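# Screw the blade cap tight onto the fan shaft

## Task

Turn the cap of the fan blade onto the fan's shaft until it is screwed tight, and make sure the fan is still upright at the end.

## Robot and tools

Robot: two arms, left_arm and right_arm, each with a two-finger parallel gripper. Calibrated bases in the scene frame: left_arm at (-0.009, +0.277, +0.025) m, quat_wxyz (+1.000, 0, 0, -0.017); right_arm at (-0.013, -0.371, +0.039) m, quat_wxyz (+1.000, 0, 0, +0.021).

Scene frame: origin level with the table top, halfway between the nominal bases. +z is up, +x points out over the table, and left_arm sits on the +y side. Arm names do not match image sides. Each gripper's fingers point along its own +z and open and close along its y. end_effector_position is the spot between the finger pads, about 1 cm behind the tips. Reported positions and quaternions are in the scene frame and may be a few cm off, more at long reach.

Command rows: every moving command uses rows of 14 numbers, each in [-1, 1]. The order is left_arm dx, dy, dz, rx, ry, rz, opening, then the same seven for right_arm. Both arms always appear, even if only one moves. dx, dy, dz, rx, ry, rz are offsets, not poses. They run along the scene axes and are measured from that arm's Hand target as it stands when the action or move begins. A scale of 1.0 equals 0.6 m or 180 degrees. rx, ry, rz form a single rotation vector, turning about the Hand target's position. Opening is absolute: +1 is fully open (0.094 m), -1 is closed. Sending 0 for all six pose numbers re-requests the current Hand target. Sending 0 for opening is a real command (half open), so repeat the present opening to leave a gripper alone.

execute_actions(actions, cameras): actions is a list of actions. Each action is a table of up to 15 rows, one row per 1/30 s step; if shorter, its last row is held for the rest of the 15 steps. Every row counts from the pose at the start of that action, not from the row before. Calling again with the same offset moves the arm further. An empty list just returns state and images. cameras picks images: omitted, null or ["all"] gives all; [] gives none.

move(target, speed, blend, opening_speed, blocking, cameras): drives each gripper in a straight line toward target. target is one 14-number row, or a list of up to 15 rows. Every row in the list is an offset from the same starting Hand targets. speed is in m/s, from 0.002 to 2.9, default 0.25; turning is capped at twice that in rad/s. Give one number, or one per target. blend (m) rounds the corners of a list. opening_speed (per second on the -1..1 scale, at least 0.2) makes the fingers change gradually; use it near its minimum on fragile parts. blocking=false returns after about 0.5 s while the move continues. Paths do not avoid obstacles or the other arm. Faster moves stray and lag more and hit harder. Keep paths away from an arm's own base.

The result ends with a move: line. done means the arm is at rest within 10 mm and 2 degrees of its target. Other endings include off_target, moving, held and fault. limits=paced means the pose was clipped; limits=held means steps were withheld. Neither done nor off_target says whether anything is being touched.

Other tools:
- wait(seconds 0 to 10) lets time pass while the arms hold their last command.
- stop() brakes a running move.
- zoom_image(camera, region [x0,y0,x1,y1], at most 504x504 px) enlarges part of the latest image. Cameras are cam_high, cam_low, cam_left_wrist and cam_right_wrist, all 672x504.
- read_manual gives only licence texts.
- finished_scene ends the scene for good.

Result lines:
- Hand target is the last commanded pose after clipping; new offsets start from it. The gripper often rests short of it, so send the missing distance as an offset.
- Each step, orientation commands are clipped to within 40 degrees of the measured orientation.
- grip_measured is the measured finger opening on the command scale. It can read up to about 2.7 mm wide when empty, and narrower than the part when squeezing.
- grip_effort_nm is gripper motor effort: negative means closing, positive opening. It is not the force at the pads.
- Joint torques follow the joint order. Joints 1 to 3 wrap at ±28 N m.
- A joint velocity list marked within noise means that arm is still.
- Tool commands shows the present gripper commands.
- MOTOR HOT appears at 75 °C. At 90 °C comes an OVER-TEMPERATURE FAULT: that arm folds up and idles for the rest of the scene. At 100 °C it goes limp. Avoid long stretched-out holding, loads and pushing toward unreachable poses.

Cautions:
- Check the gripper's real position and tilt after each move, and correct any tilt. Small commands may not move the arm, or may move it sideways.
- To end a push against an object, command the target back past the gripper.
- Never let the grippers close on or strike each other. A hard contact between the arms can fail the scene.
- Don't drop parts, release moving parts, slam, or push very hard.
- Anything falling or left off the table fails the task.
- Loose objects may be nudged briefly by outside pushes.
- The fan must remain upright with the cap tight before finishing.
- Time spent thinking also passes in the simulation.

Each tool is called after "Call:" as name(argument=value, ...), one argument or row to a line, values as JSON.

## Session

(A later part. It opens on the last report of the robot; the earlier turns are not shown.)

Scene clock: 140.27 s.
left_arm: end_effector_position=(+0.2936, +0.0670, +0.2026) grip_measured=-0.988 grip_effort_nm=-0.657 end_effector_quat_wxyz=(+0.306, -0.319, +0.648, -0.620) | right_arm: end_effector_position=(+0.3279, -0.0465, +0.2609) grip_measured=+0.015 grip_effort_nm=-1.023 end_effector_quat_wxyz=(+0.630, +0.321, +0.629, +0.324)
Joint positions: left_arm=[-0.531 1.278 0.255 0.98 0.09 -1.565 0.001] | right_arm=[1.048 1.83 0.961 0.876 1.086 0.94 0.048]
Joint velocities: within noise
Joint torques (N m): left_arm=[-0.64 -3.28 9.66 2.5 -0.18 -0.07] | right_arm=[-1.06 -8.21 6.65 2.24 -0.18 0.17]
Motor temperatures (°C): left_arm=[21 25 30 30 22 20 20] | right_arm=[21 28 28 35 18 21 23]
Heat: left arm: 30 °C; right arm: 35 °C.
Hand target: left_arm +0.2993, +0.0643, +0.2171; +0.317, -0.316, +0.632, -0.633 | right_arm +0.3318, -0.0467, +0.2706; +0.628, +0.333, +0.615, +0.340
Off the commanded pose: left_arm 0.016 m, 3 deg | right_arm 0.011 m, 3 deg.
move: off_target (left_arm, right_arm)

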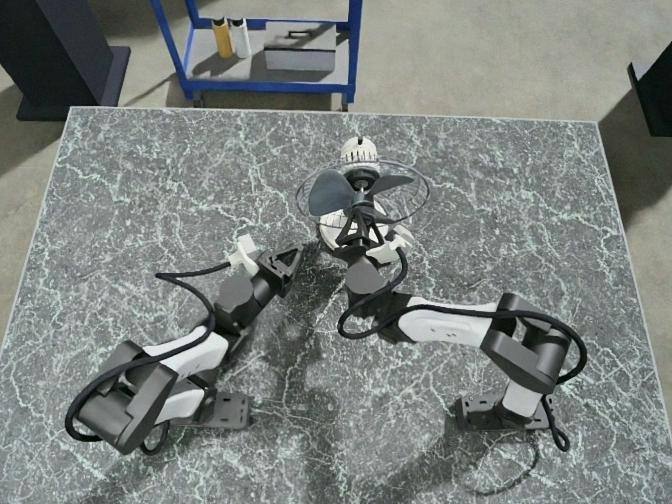

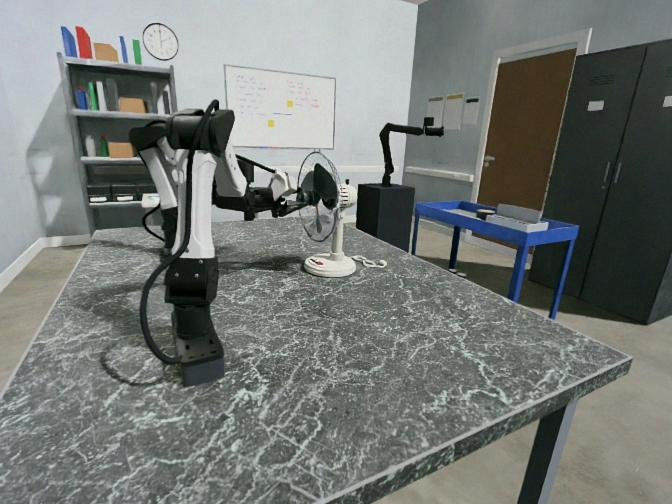

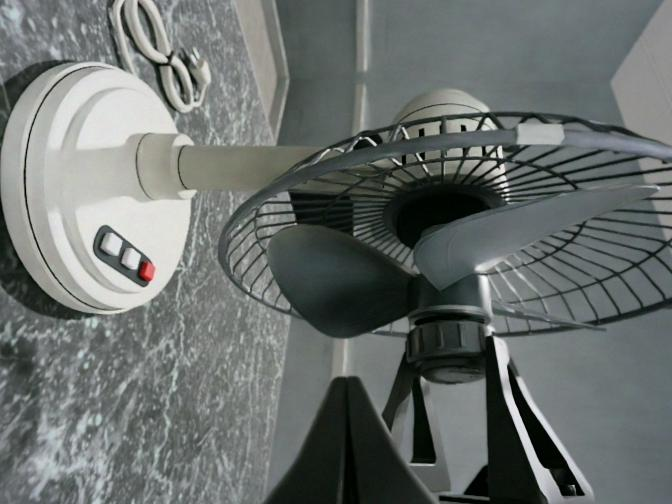

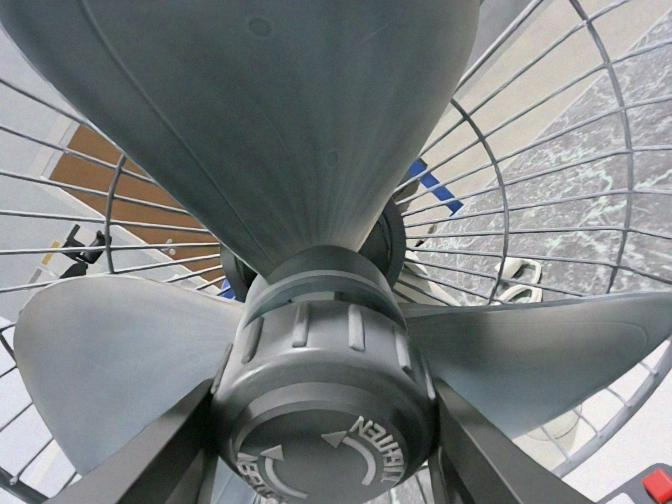

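Call:
move(
  target=[
    [-0.0112,-0.0145,0.0,0,0,0,-1, 0,0,0,0,0,0,-0.1],
    [0.0548,-0.0652,0.0008,0,0,0,-1, 0,0,0,0,0,0,-0.1],
  ],
  speed=0.1,
)

Scene clock: 142.23 s.
left_arm: end_effector_position=(+0.3260, +0.0291, +0.2027) grip_measured=-0.988 grip_effort_nm=-0.652 end_effector_quat_wxyz=(+0.306, -0.319, +0.649, -0.619) | right_arm: end_effector_position=(+0.3279, -0.0465, +0.2609) grip_measured=+0.015 grip_effort_nm=-1.028 end_effector_quat_wxyz=(+0.630, +0.321, +0.629, +0.324)
Joint positions: left_arm=[-0.591 1.503 0.424 1.034 0.03 -1.566 0.001] | right_arm=[1.048 1.83 0.961 0.876 1.086 0.941 0.048]
Joint velocities: within noise
Joint torques (N m): left_arm=[-0.79 -4.85 9.85 2.47 -0.2 -0.02] | right_arm=[-0.99 -8.31 6.39 2.21 -0.2 0.16]
Motor temperatures (°C): left_arm=[21 25 30 31 22 20 20] | right_arm=[21 28 28 34 18 21 23]
Heat: left arm: 31 °C; right arm: 34 °C.
Hand target: left_arm +0.3322, +0.0253, +0.2174; +0.317, -0.316, +0.632, -0.632 | right_arm +0.3318, -0.0467, +0.2706; +0.628, +0.333, +0.615, +0.340
Off the commanded pose: left_arm 0.017 m, 3 deg | right_arm 0.010 m, 3 deg.
move: off_target (left_arm, right_arm)

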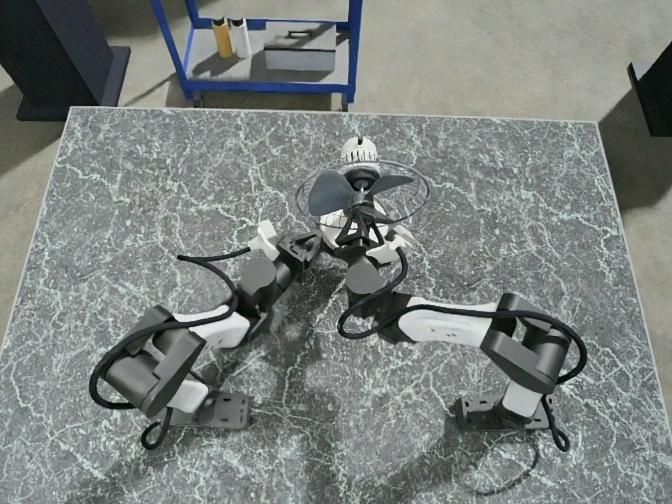

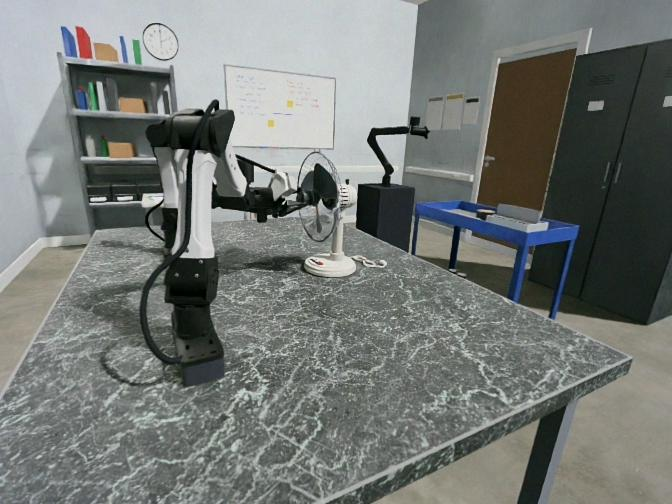

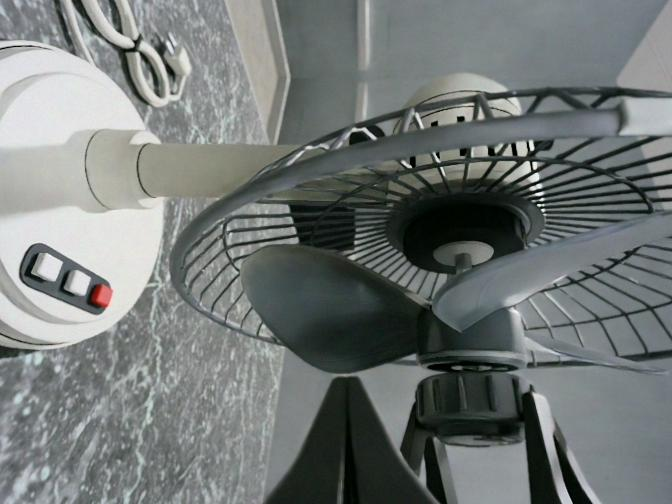

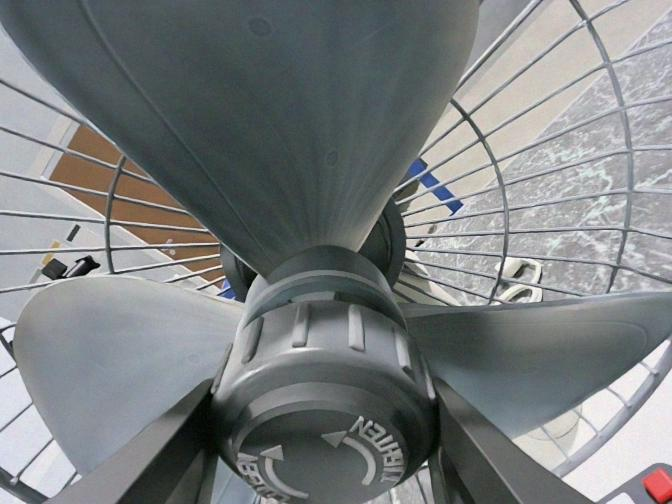

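Call:
move(
  target=[0.0638,-0.0277,0.0112,0,0,0,-1, 0,0,0,0,0,0,-0.1],
  speed=0.08,
)

Scene clock: 144.40 s.
left_arm: end_effector_position=(+0.3646, +0.0116, +0.2179) grip_measured=-0.988 grip_effort_nm=-0.657 end_effector_quat_wxyz=(+0.317, -0.318, +0.637, -0.627) | right_arm: end_effector_position=(+0.3279, -0.0465, +0.2608) grip_measured=+0.015 grip_effort_nm=-1.023 end_effector_quat_wxyz=(+0.630, +0.321, +0.629, +0.324)
Joint positions: left_arm=[-0.57 1.632 0.592 1.028 0.036 -1.566 0.001] | right_arm=[1.048 1.83 0.961 0.876 1.086 0.941 0.048]
Joint velocities: within noise
Joint torques (N m): left_arm=[0.12 -6.15 9.92 2.14 0.04 -0.03] | right_arm=[-0.96 -8.23 6.45 2.23 -0.17 0.14]
Motor temperatures (°C): left_arm=[21 25 30 31 22 20 20] | right_arm=[21 27 28 34 18 21 23]
Heat: left arm: 31 °C; right arm: 34 °C.
Hand target: left_arm +0.3704, +0.0086, +0.2243; +0.317, -0.316, +0.632, -0.632 | right_arm +0.3318, -0.0467, +0.2706; +0.628, +0.333, +0.615, +0.340
Off the commanded pose: left_arm 0.009 m, 1 deg | right_arm 0.011 m, 3 deg.
move: off_target (right_arm)

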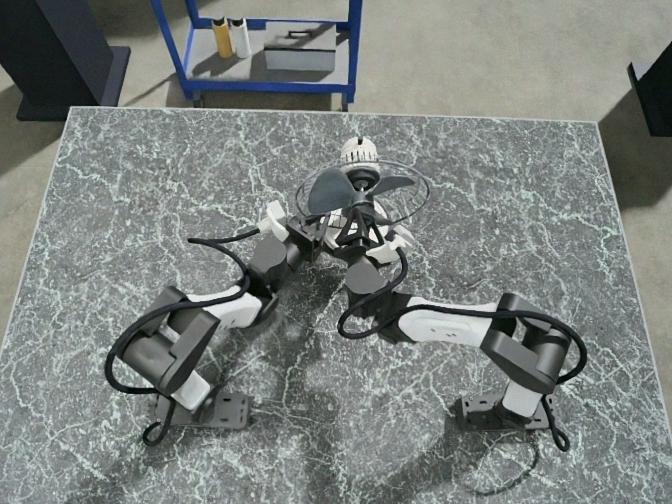

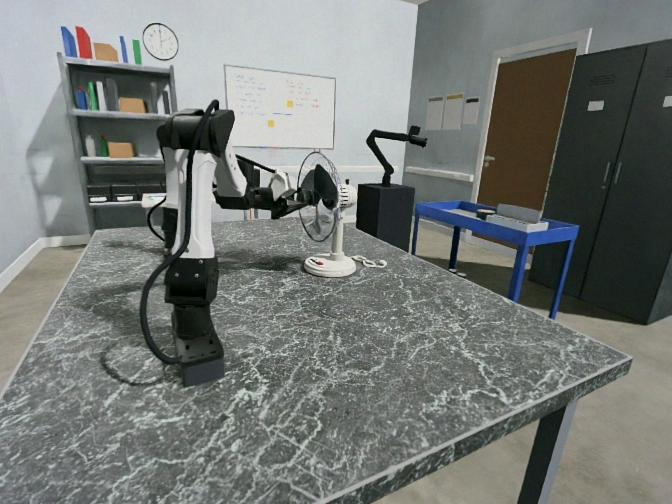

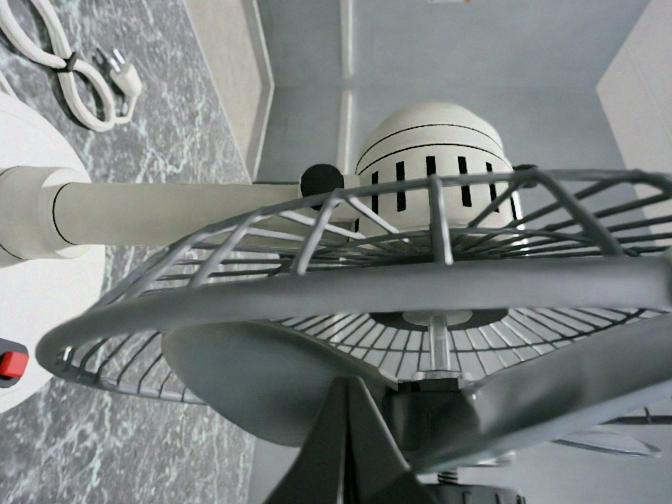

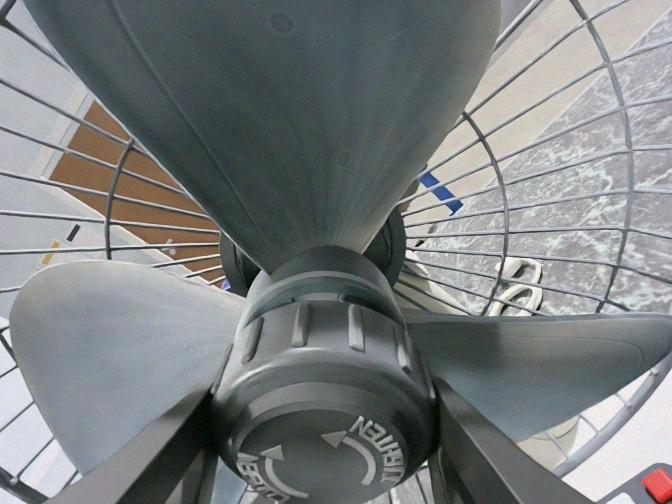

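Call:
zoom_image(
  camera="cam_left_wrist",
  region=[340, 360, 560, 504],
)

Scaled by 2.291 from the camera's 672x504 image, which has a finer 960x720 frame.

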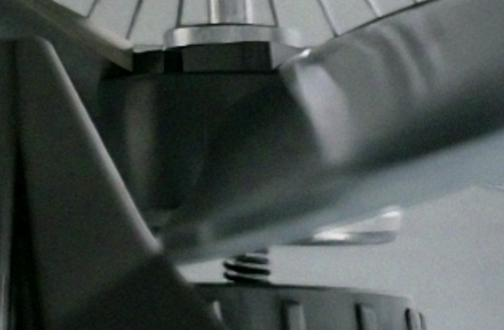

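Call:
move(
  target=[0,0,0,0,0,0,-1, 0.0033,0,0,-0.561,0,-0.012,-0.1],
  speed=0.4,
)

Call:
zoom_image(
  camera="cam_left_wrist",
  region=[340, 360, 560, 504],
)

Scene clock: 147.90 s.
left_arm: end_effector_position=(+0.3645, +0.0114, +0.2161) grip_measured=-0.988 grip_effort_nm=-0.652 end_effector_quat_wxyz=(+0.315, -0.319, +0.639, -0.625) | right_arm: end_effector_position=(+0.3282, -0.0472, +0.2598) grip_measured=+0.016 grip_effort_nm=-1.023 end_effector_quat_wxyz=(+0.651, -0.277, +0.651, -0.276)
Joint positions: left_arm=[-0.57 1.632 0.592 1.02 0.037 -1.566 0.001] | right_arm=[1.047 1.83 0.961 0.869 1.088 -0.804 0.048]
Joint velocities: within noise
Joint torques (N m): left_arm=[0.12 -6.12 9.95 2.21 0.02 -0.07] | right_arm=[-1.25 -8.01 6.86 2.47 -0.27 0.04]
Motor temperatures (°C): left_arm=[21 26 31 32 22 20 20] | right_arm=[21 27 28 34 18 21 24]
Heat: left arm: 32 °C; right arm: 34 °C.
Hand target: left_arm +0.3704, +0.0086, +0.2243; +0.317, -0.316, +0.632, -0.632 | right_arm +0.3337, -0.0467, +0.2706; +0.663, -0.262, +0.648, -0.269
Off the commanded pose: left_arm 0.011 m, 1 deg | right_arm 0.012 m, 2 deg.
move: off_target (left_arm, right_arm)

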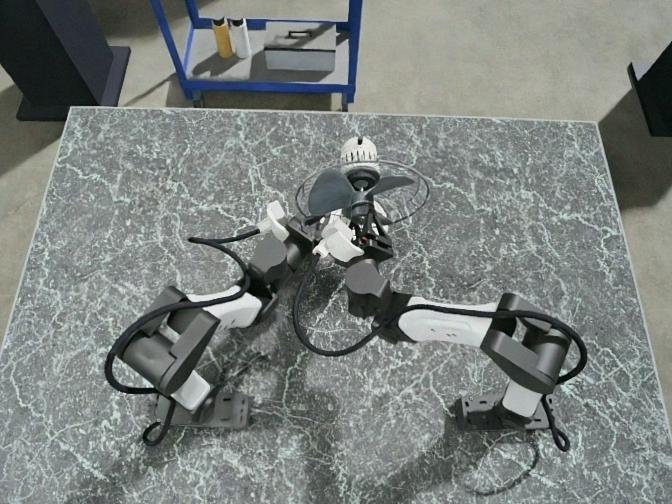

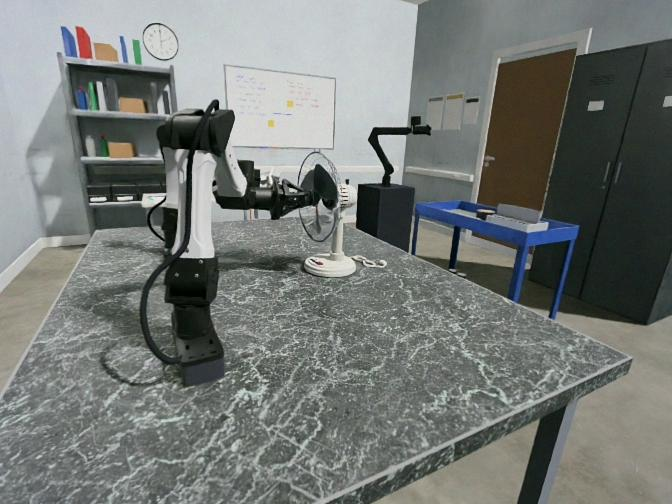

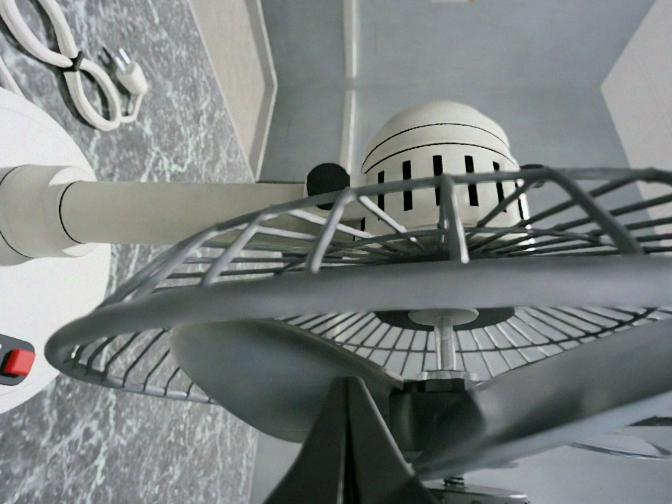

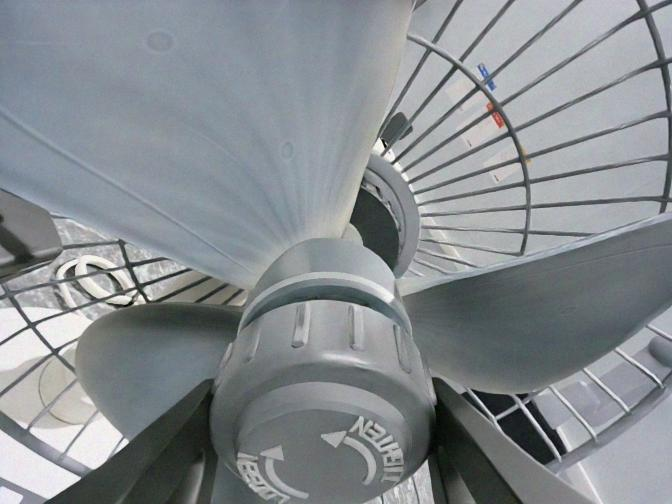

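Scaled by 2.291 from the camera's 672x504 image, which has a finer 960x720 frame.

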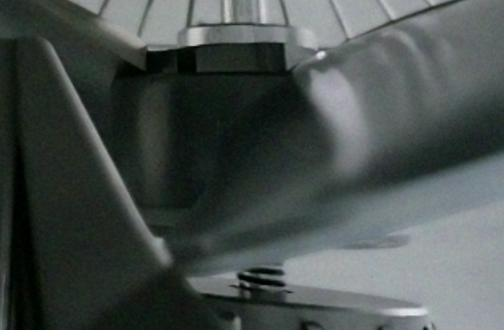

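Call:
move(
  target=[
    [-0.06,0.045,0,0,0,0,-1, 0,0,0,0,0,0,-0.1],
    [-0.06,0.045,0,0,0,0,-1, 0,0,0,0.715,0,0.0153,-0.1],
  ],
  speed=[0.1, 0.6],
)

Scene clock: 152.00 s.
left_arm: end_effector_position=(+0.3372, +0.0323, +0.2214) grip_measured=-0.988 grip_effort_nm=-0.662 end_effector_quat_wxyz=(+0.317, -0.316, +0.635, -0.629) | right_arm: end_effector_position=(+0.3294, -0.0463, +0.2611) grip_measured=+0.015 grip_effort_nm=-1.023 end_effector_quat_wxyz=(+0.532, +0.465, +0.526, +0.473)
Joint positions: left_arm=[-0.564 1.493 0.466 1.02 0.045 -1.566 0.001] | right_arm=[1.045 1.841 0.961 0.909 1.084 1.425 0.048]
Joint velocities: within noise
Joint torques (N m): left_arm=[0.23 -7.73 5.85 2.21 0.03 -0.07] | right_arm=[-0.98 -9.01 6.76 1.79 -0.27 0.15]
Motor temperatures (°C): left_arm=[21 26 30 33 22 20 20] | right_arm=[21 27 28 34 18 21 24]
Heat: left arm: 33 °C; right arm: 34 °C.
Hand target: left_arm +0.3344, +0.0356, +0.2243; +0.317, -0.316, +0.632, -0.632 | right_arm +0.3336, -0.0466, +0.2707; +0.528, +0.471, +0.518, +0.481
Off the commanded pose: left_arm 0.005 m, 0 deg | right_arm 0.010 m, 2 deg.
move: done

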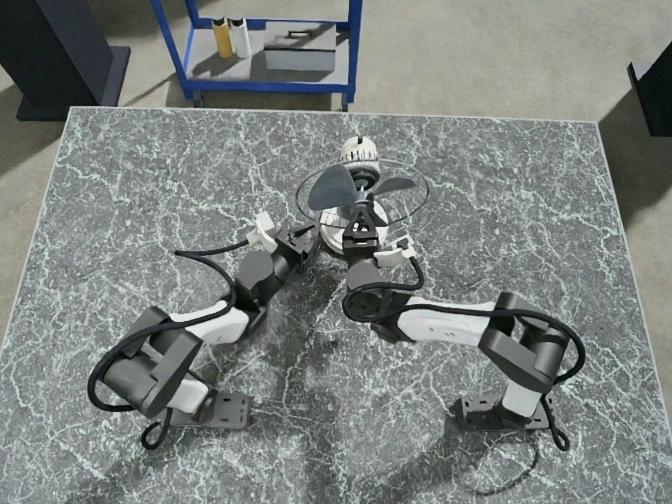

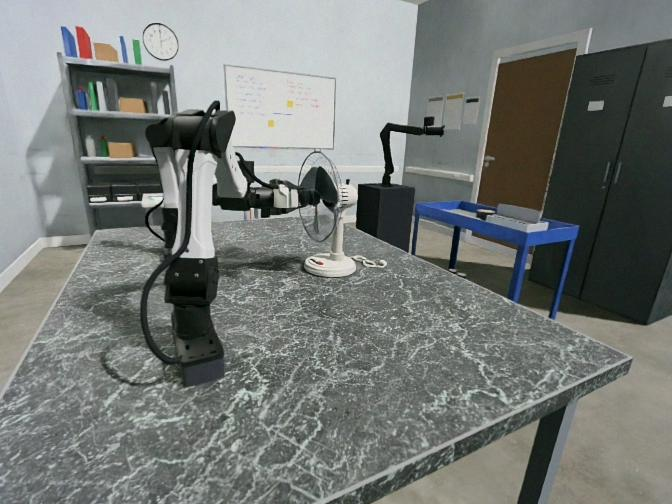

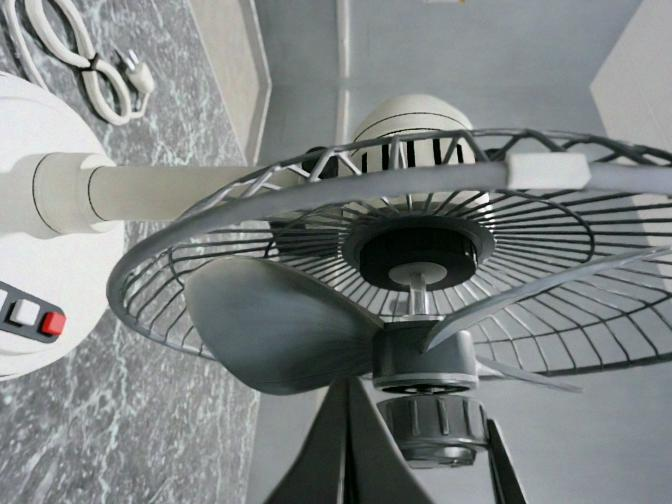

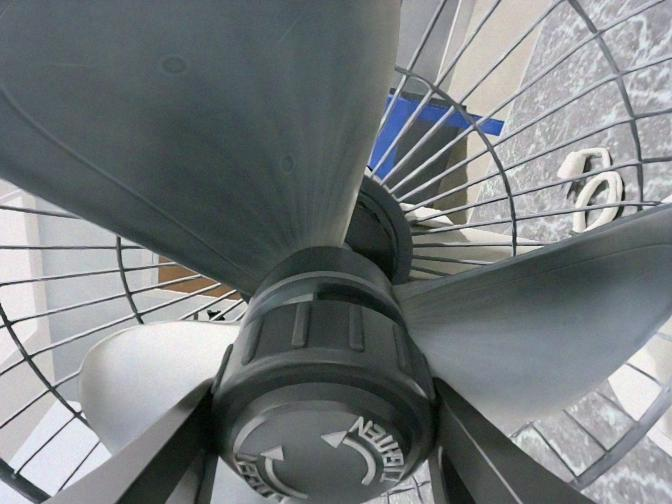

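Call:
zoom_image(
  camera="cam_left_wrist",
  region=[340, 300, 540, 480],
)

Scaled by 2.520 from the camera's 672x504 image, which has a finer 960x720 frame.

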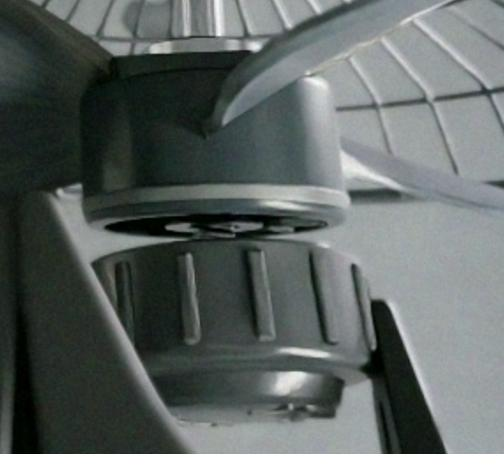

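Call:
zoom_image(
  camera="cam_left_wrist",
  region=[366, 370, 496, 420],
)

Scaled by 3.877 from the camera's 672x504 image, which has a finer 960x720 frame.

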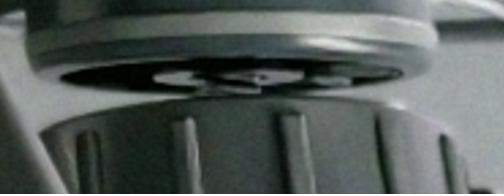

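Call:
move(
  target=[
    [0.06,-0.045,-0.006,0,0,0,-1, 0,0,0,0,0,0,-0.1],
    [0.06,-0.045,-0.006,0,0,0,-1, 0.0033,0,-0.0015,-0.715,0,-0.0153,-0.1],
  ],
  speed=[0.1, 0.5],
)

Call:
zoom_image(
  camera="cam_left_wrist",
  region=[340, 360, 560, 504],
)

Scene clock: 157.43 s.
left_arm: end_effector_position=(+0.3651, +0.0132, +0.2081) grip_measured=-0.988 grip_effort_nm=-0.652 end_effector_quat_wxyz=(+0.312, -0.322, +0.645, -0.620) | right_arm: end_effector_position=(+0.3301, -0.0468, +0.2601) grip_measured=+0.015 grip_effort_nm=-1.028 end_effector_quat_wxyz=(+0.655, -0.270, +0.651, -0.274)
Joint positions: left_arm=[-0.564 1.644 0.585 1.021 0.045 -1.566 0.001] | right_arm=[1.044 1.841 0.965 0.893 1.088 -0.805 0.048]
Joint velocities: within noise
Joint torques (N m): left_arm=[-0.42 -6.23 9.84 2.39 -0.03 -0.09] | right_arm=[-1.4 -8.59 6.74 2.16 -0.33 0.03]
Motor temperatures (°C): left_arm=[21 26 31 34 22 20 20] | right_arm=[21 27 29 33 18 21 24]
Heat: left arm: 34 °C; right arm: 33 °C.
Hand target: left_arm +0.3704, +0.0086, +0.2205; +0.317, -0.316, +0.633, -0.632 | right_arm +0.3357, -0.0467, +0.2698; +0.662, -0.262, +0.648, -0.269
Off the commanded pose: left_arm 0.014 m, 2 deg | right_arm 0.011 m, 1 deg.
move: off_target (left_arm, right_arm)

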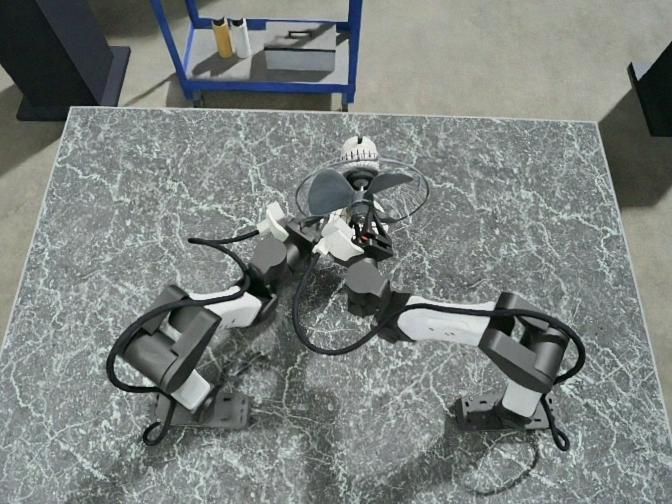

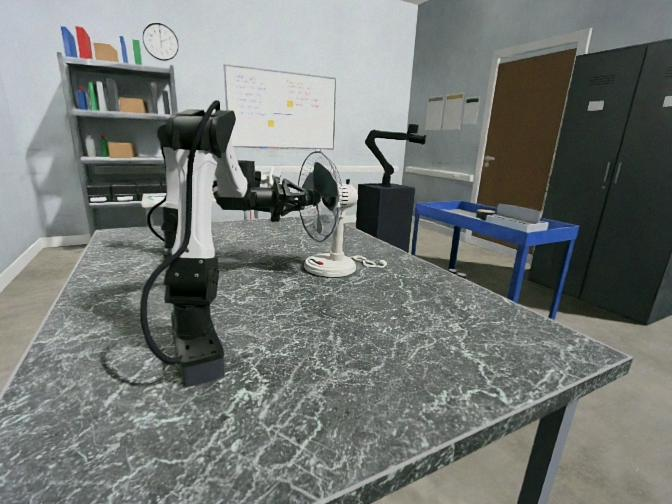

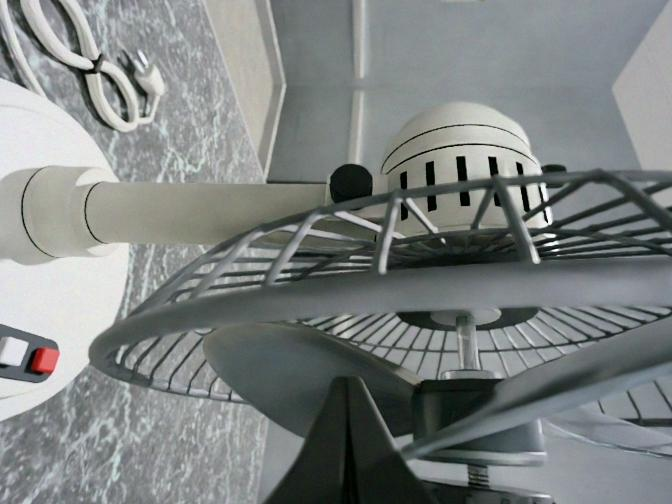

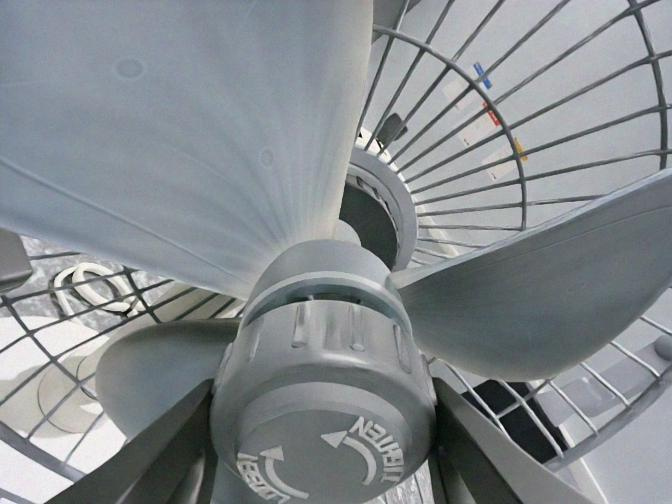

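Scaled by 2.291 from the camera's 672x504 image, which has a finer 960x720 frame.

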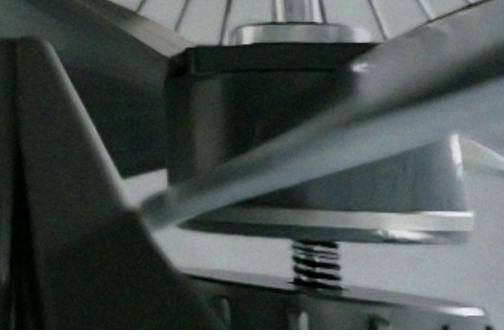

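Call:
zoom_image(
  camera="cam_left_wrist",
  region=[410, 440, 560, 504],
)

Scaled by 3.360 from the camera's 672x504 image, which has a finer 960x720 frame.

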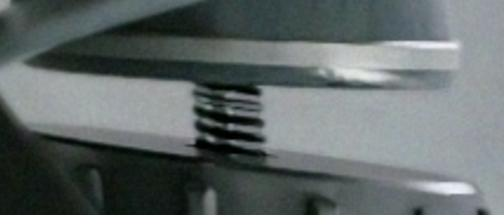

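Call:
execute_actions(
  actions=[],
)

Scene clock: 159.13 s.
left_arm: end_effector_position=(+0.3651, +0.0132, +0.2081) grip_measured=-0.988 grip_effort_nm=-0.662 end_effector_quat_wxyz=(+0.312, -0.322, +0.645, -0.620) | right_arm: end_effector_position=(+0.3301, -0.0468, +0.2601) grip_measured=+0.015 grip_effort_nm=-1.023 end_effector_quat_wxyz=(+0.655, -0.270, +0.651, -0.274)
Joint positions: left_arm=[-0.564 1.644 0.585 1.021 0.045 -1.566 0.001] | right_arm=[1.044 1.841 0.965 0.893 1.088 -0.805 0.048]
Joint velocities: within noise
Joint torques (N m): left_arm=[-0.47 -6.31 10.02 2.36 -0.02 -0.03] | right_arm=[-1.57 -8.54 6.71 2.18 -0.31 0.04]
Motor temperatures (°C): left_arm=[21 26 32 34 22 20 20] | right_arm=[21 27 29 33 18 21 24]
Heat: left arm: 34 °C; right arm: 33 °C.
Hand target: left_arm +0.3704, +0.0086, +0.2205; +0.317, -0.316, +0.633, -0.632 | right_arm +0.3357, -0.0467, +0.2698; +0.662, -0.262, +0.648, -0.269
Tool commands: left_gripper/opening=-1.0 right_gripper/opening=-0.1
Off the commanded pose: left_arm 0.014 m, 2 deg | right_arm 0.011 m, 1 deg.

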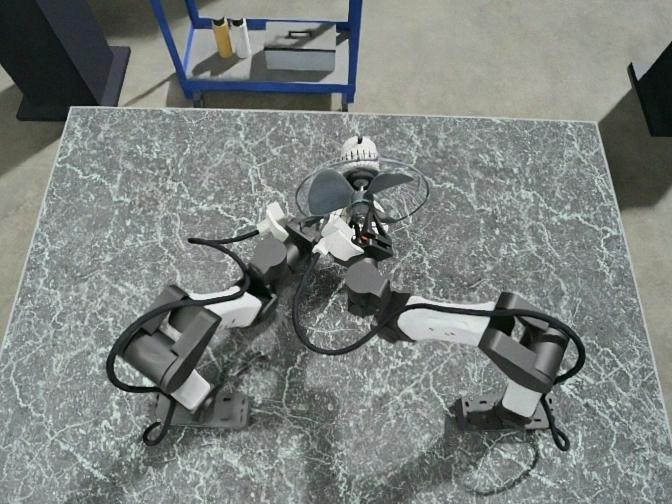

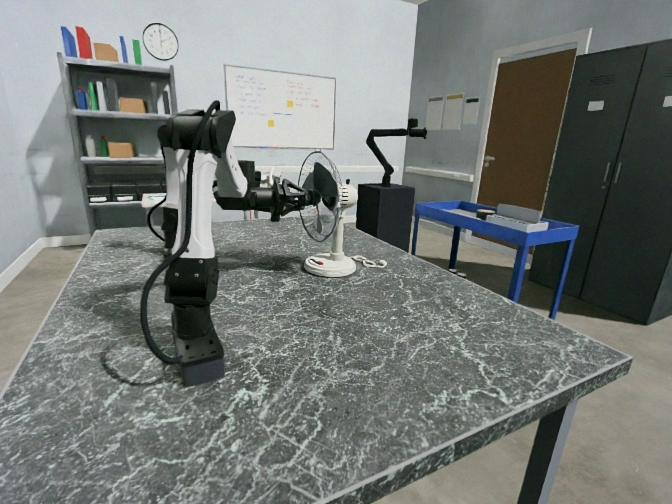

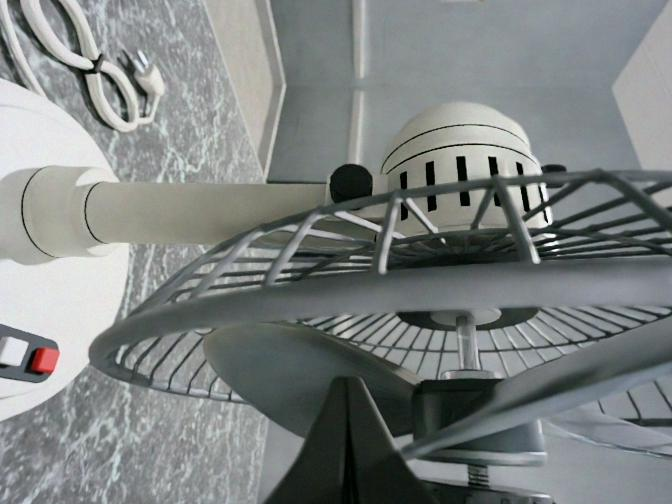

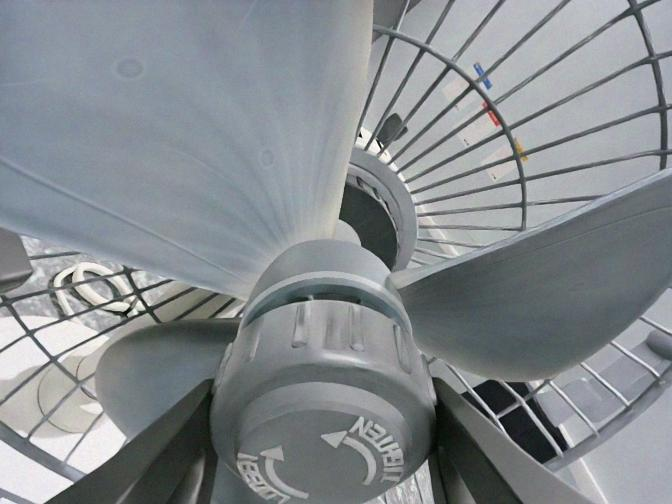

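Call:
zoom_image(
  camera="cam_left_wrist",
  region=[380, 360, 560, 504],
)

Call:
zoom_image(
  camera="cam_right_wrist",
  region=[180, 220, 460, 504],
)

Scaled by 2.800 from the camera's 672x504 image, which has a finer 960x720 frame.

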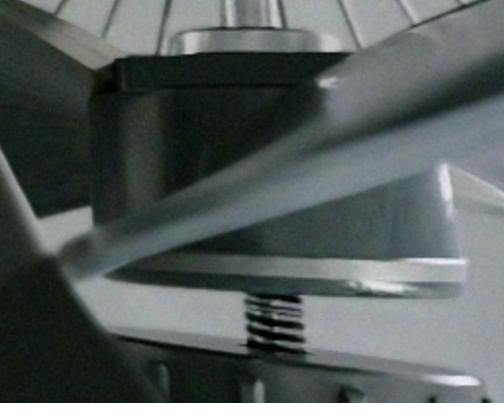

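Scaled by 1.775 from the camera's 672x504 image, which has a finer 960x720 frame.

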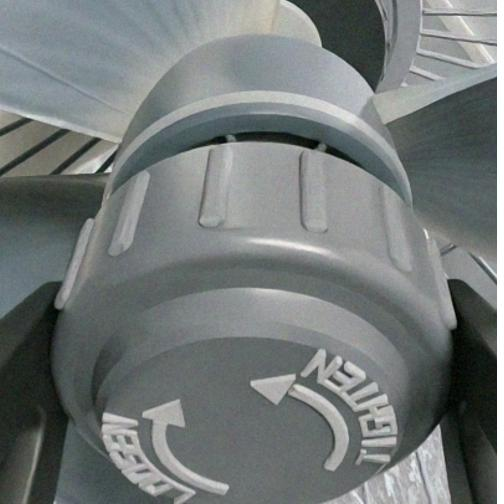

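Call:
zoom_image(
  camera="cam_left_wrist",
  region=[410, 440, 570, 504],
)

Scaled by 3.150 from the camera's 672x504 image, which has a finer 960x720 frame.

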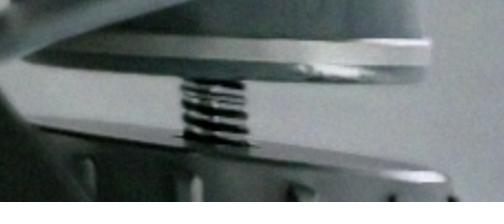

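Call:
move(
  target=[
    [-0.06,0.045,0,0,0,0,-1, 0,0,0,0,0,0,-0.1],
    [-0.06,0.045,0,0,0,0,-1, 0,0,0,0.5,0,0.0107,-0.1],
  ],
  speed=[0.12,0.6],
  cameras=["cam_left_wrist","cam_right_wrist"],
)

Scene clock: 165.03 s.
left_arm: end_effector_position=(+0.3371, +0.0322, +0.2127) grip_measured=-0.988 grip_effort_nm=-0.662 end_effector_quat_wxyz=(+0.313, -0.320, +0.641, -0.623) | right_arm: end_effector_position=(+0.3310, -0.0461, +0.2614) grip_measured=+0.015 grip_effort_nm=-1.023 end_effector_quat_wxyz=(+0.659, +0.265, +0.650, +0.270)
Joint positions: left_arm=[-0.564 1.509 0.46 1.022 0.045 -1.566 0.001] | right_arm=[1.041 1.844 0.965 0.909 1.08 0.748 0.048]
Joint velocities: within noise
Joint torques (N m): left_arm=[0.17 -7.97 5.7 2.36 0.04 -0.03] | right_arm=[-1.24 -8.87 6.69 1.85 -0.19 0.19]
Motor temperatures (°C): left_arm=[21 26 32 35 22 20 20] | right_arm=[21 27 29 33 18 21 24]
Heat: left arm: 35 °C; right arm: 33 °C.
Hand target: left_arm +0.3344, +0.0355, +0.2207; +0.317, -0.316, +0.632, -0.633 | right_arm +0.3356, -0.0466, +0.2698; +0.658, +0.273, +0.644, +0.279
Off the commanded pose: left_arm 0.009 m, 2 deg | right_arm 0.010 m, 2 deg.
move: done
Images, in order (width x height): cam_left_wrist 672x504, cam_right_wrist 672x504.

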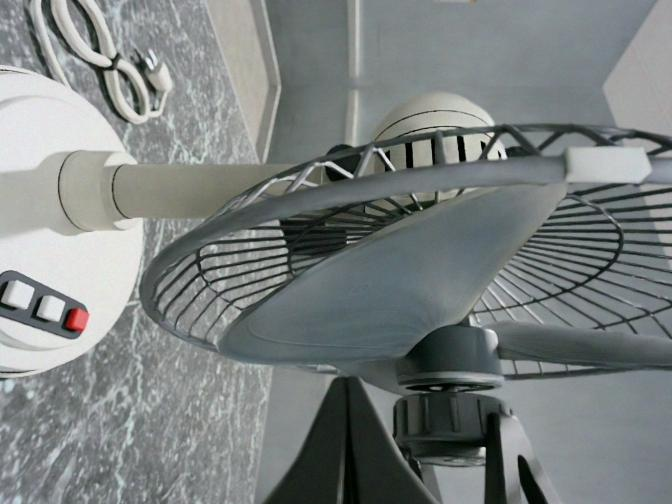

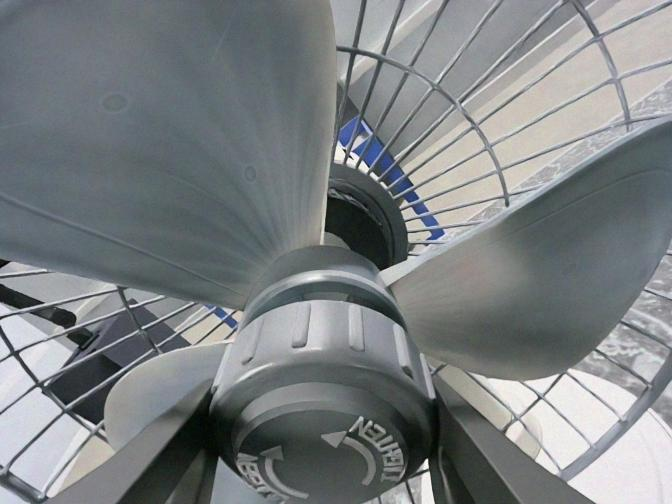

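Call:
zoom_image(
  camera="cam_left_wrist",
  region=[360, 310, 540, 504],
)

Call:
zoom_image(
  camera="cam_left_wrist",
  region=[380, 350, 520, 430],
)

Call:
zoom_image(
  camera="cam_right_wrist",
  region=[180, 220, 460, 504],
)

Scaled by 2.598 from the camera's 672x504 image, which has a finer 960x720 frame.

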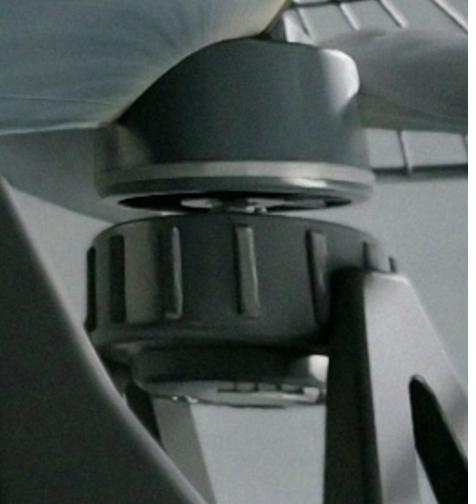

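Scaled by 3.600 from the camera's 672x504 image, which has a finer 960x720 frame.

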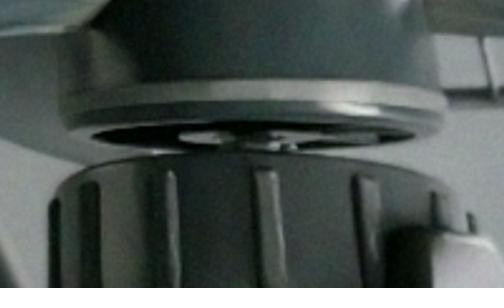

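Scaled by 1.775 from the camera's 672x504 image, which has a finer 960x720 frame.

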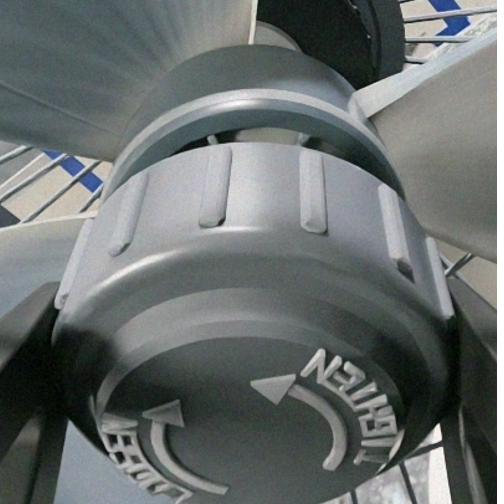

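Call:
move(
  target=[0,0,0,0,0,0,-1, 0,0,0,0.38,0,0.0081,-0.1],
  speed=0.6,
  cameras=["cam_left_wrist","cam_right_wrist"],
)

Call:
zoom_image(
  camera="cam_left_wrist",
  region=[380, 350, 520, 430],
)

Call:
zoom_image(
  camera="cam_left_wrist",
  region=[360, 310, 540, 504],
)

Scene clock: 167.73 s.
left_arm: end_effector_position=(+0.3371, +0.0322, +0.2127) grip_measured=-0.988 grip_effort_nm=-0.657 end_effector_quat_wxyz=(+0.313, -0.320, +0.641, -0.623) | right_arm: end_effector_position=(+0.3310, -0.0460, +0.2625) grip_measured=+0.015 grip_effort_nm=-1.023 end_effector_quat_wxyz=(+0.391, +0.585, +0.386, +0.597)
Joint positions: left_arm=[-0.564 1.509 0.46 1.022 0.045 -1.566 0.001] | right_arm=[1.041 1.844 0.965 0.916 1.08 1.946 0.048]
Joint velocities: within noise
Joint torques (N m): left_arm=[0.14 -7.95 5.78 2.39 0.02 -0.05] | right_arm=[-1.32 -8.99 6.68 1.75 -0.19 0.13]
Motor temperatures (°C): left_arm=[21 27 31 36 22 20 20] | right_arm=[21 28 30 33 18 21 24]
Heat: left arm: 36 °C; right arm: 33 °C.
Hand target: left_arm +0.3344, +0.0356, +0.2207; +0.317, -0.316, +0.632, -0.633 | right_arm +0.3356, -0.0467, +0.2698; +0.387, +0.588, +0.380, +0.600
Off the commanded pose: left_arm 0.009 m, 2 deg | right_arm 0.009 m, 1 deg.
move: done
Images, in order (width x height): cam_left_wrist 672x504, cam_right_wrist 672x504.

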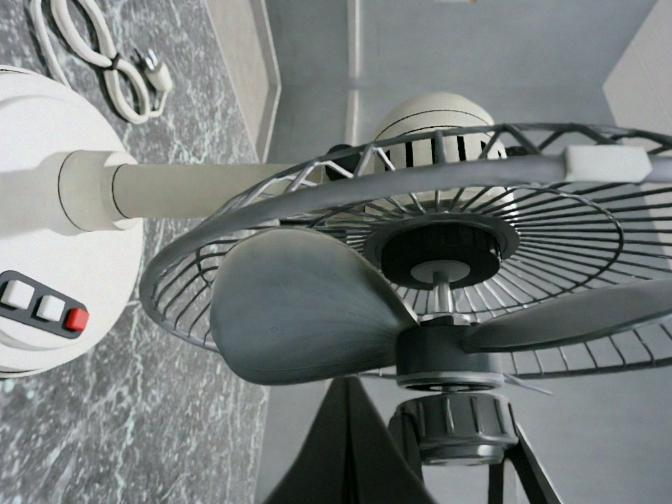

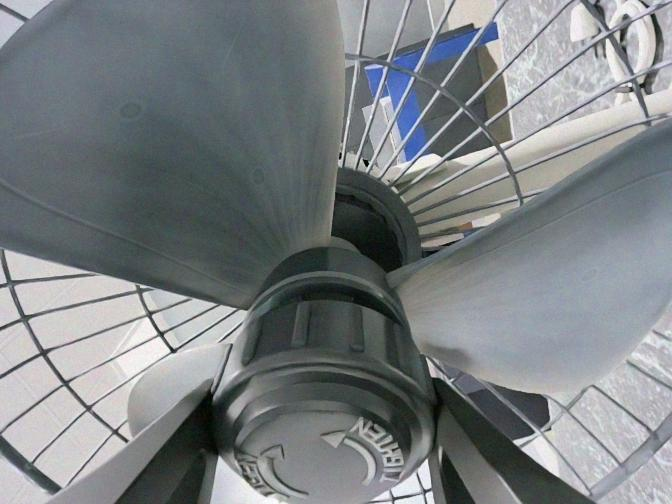

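Scaled by 3.600 from the camera's 672x504 image, which has a finer 960x720 frame.

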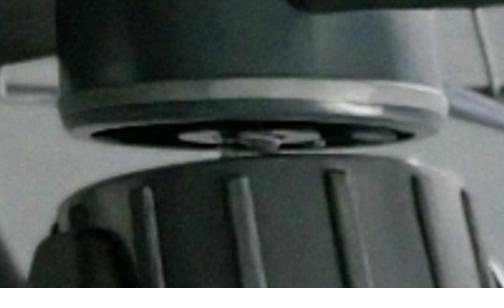

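Scaled by 2.598 from the camera's 672x504 image, which has a finer 960x720 frame.

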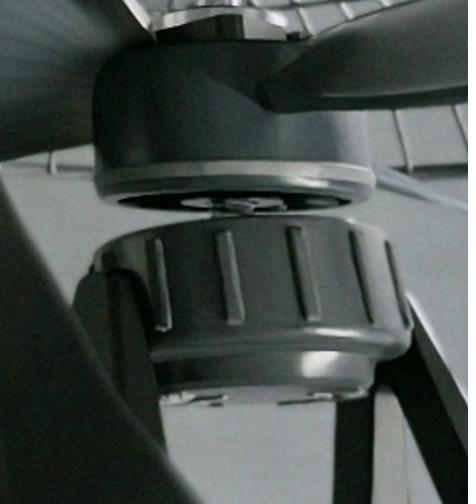

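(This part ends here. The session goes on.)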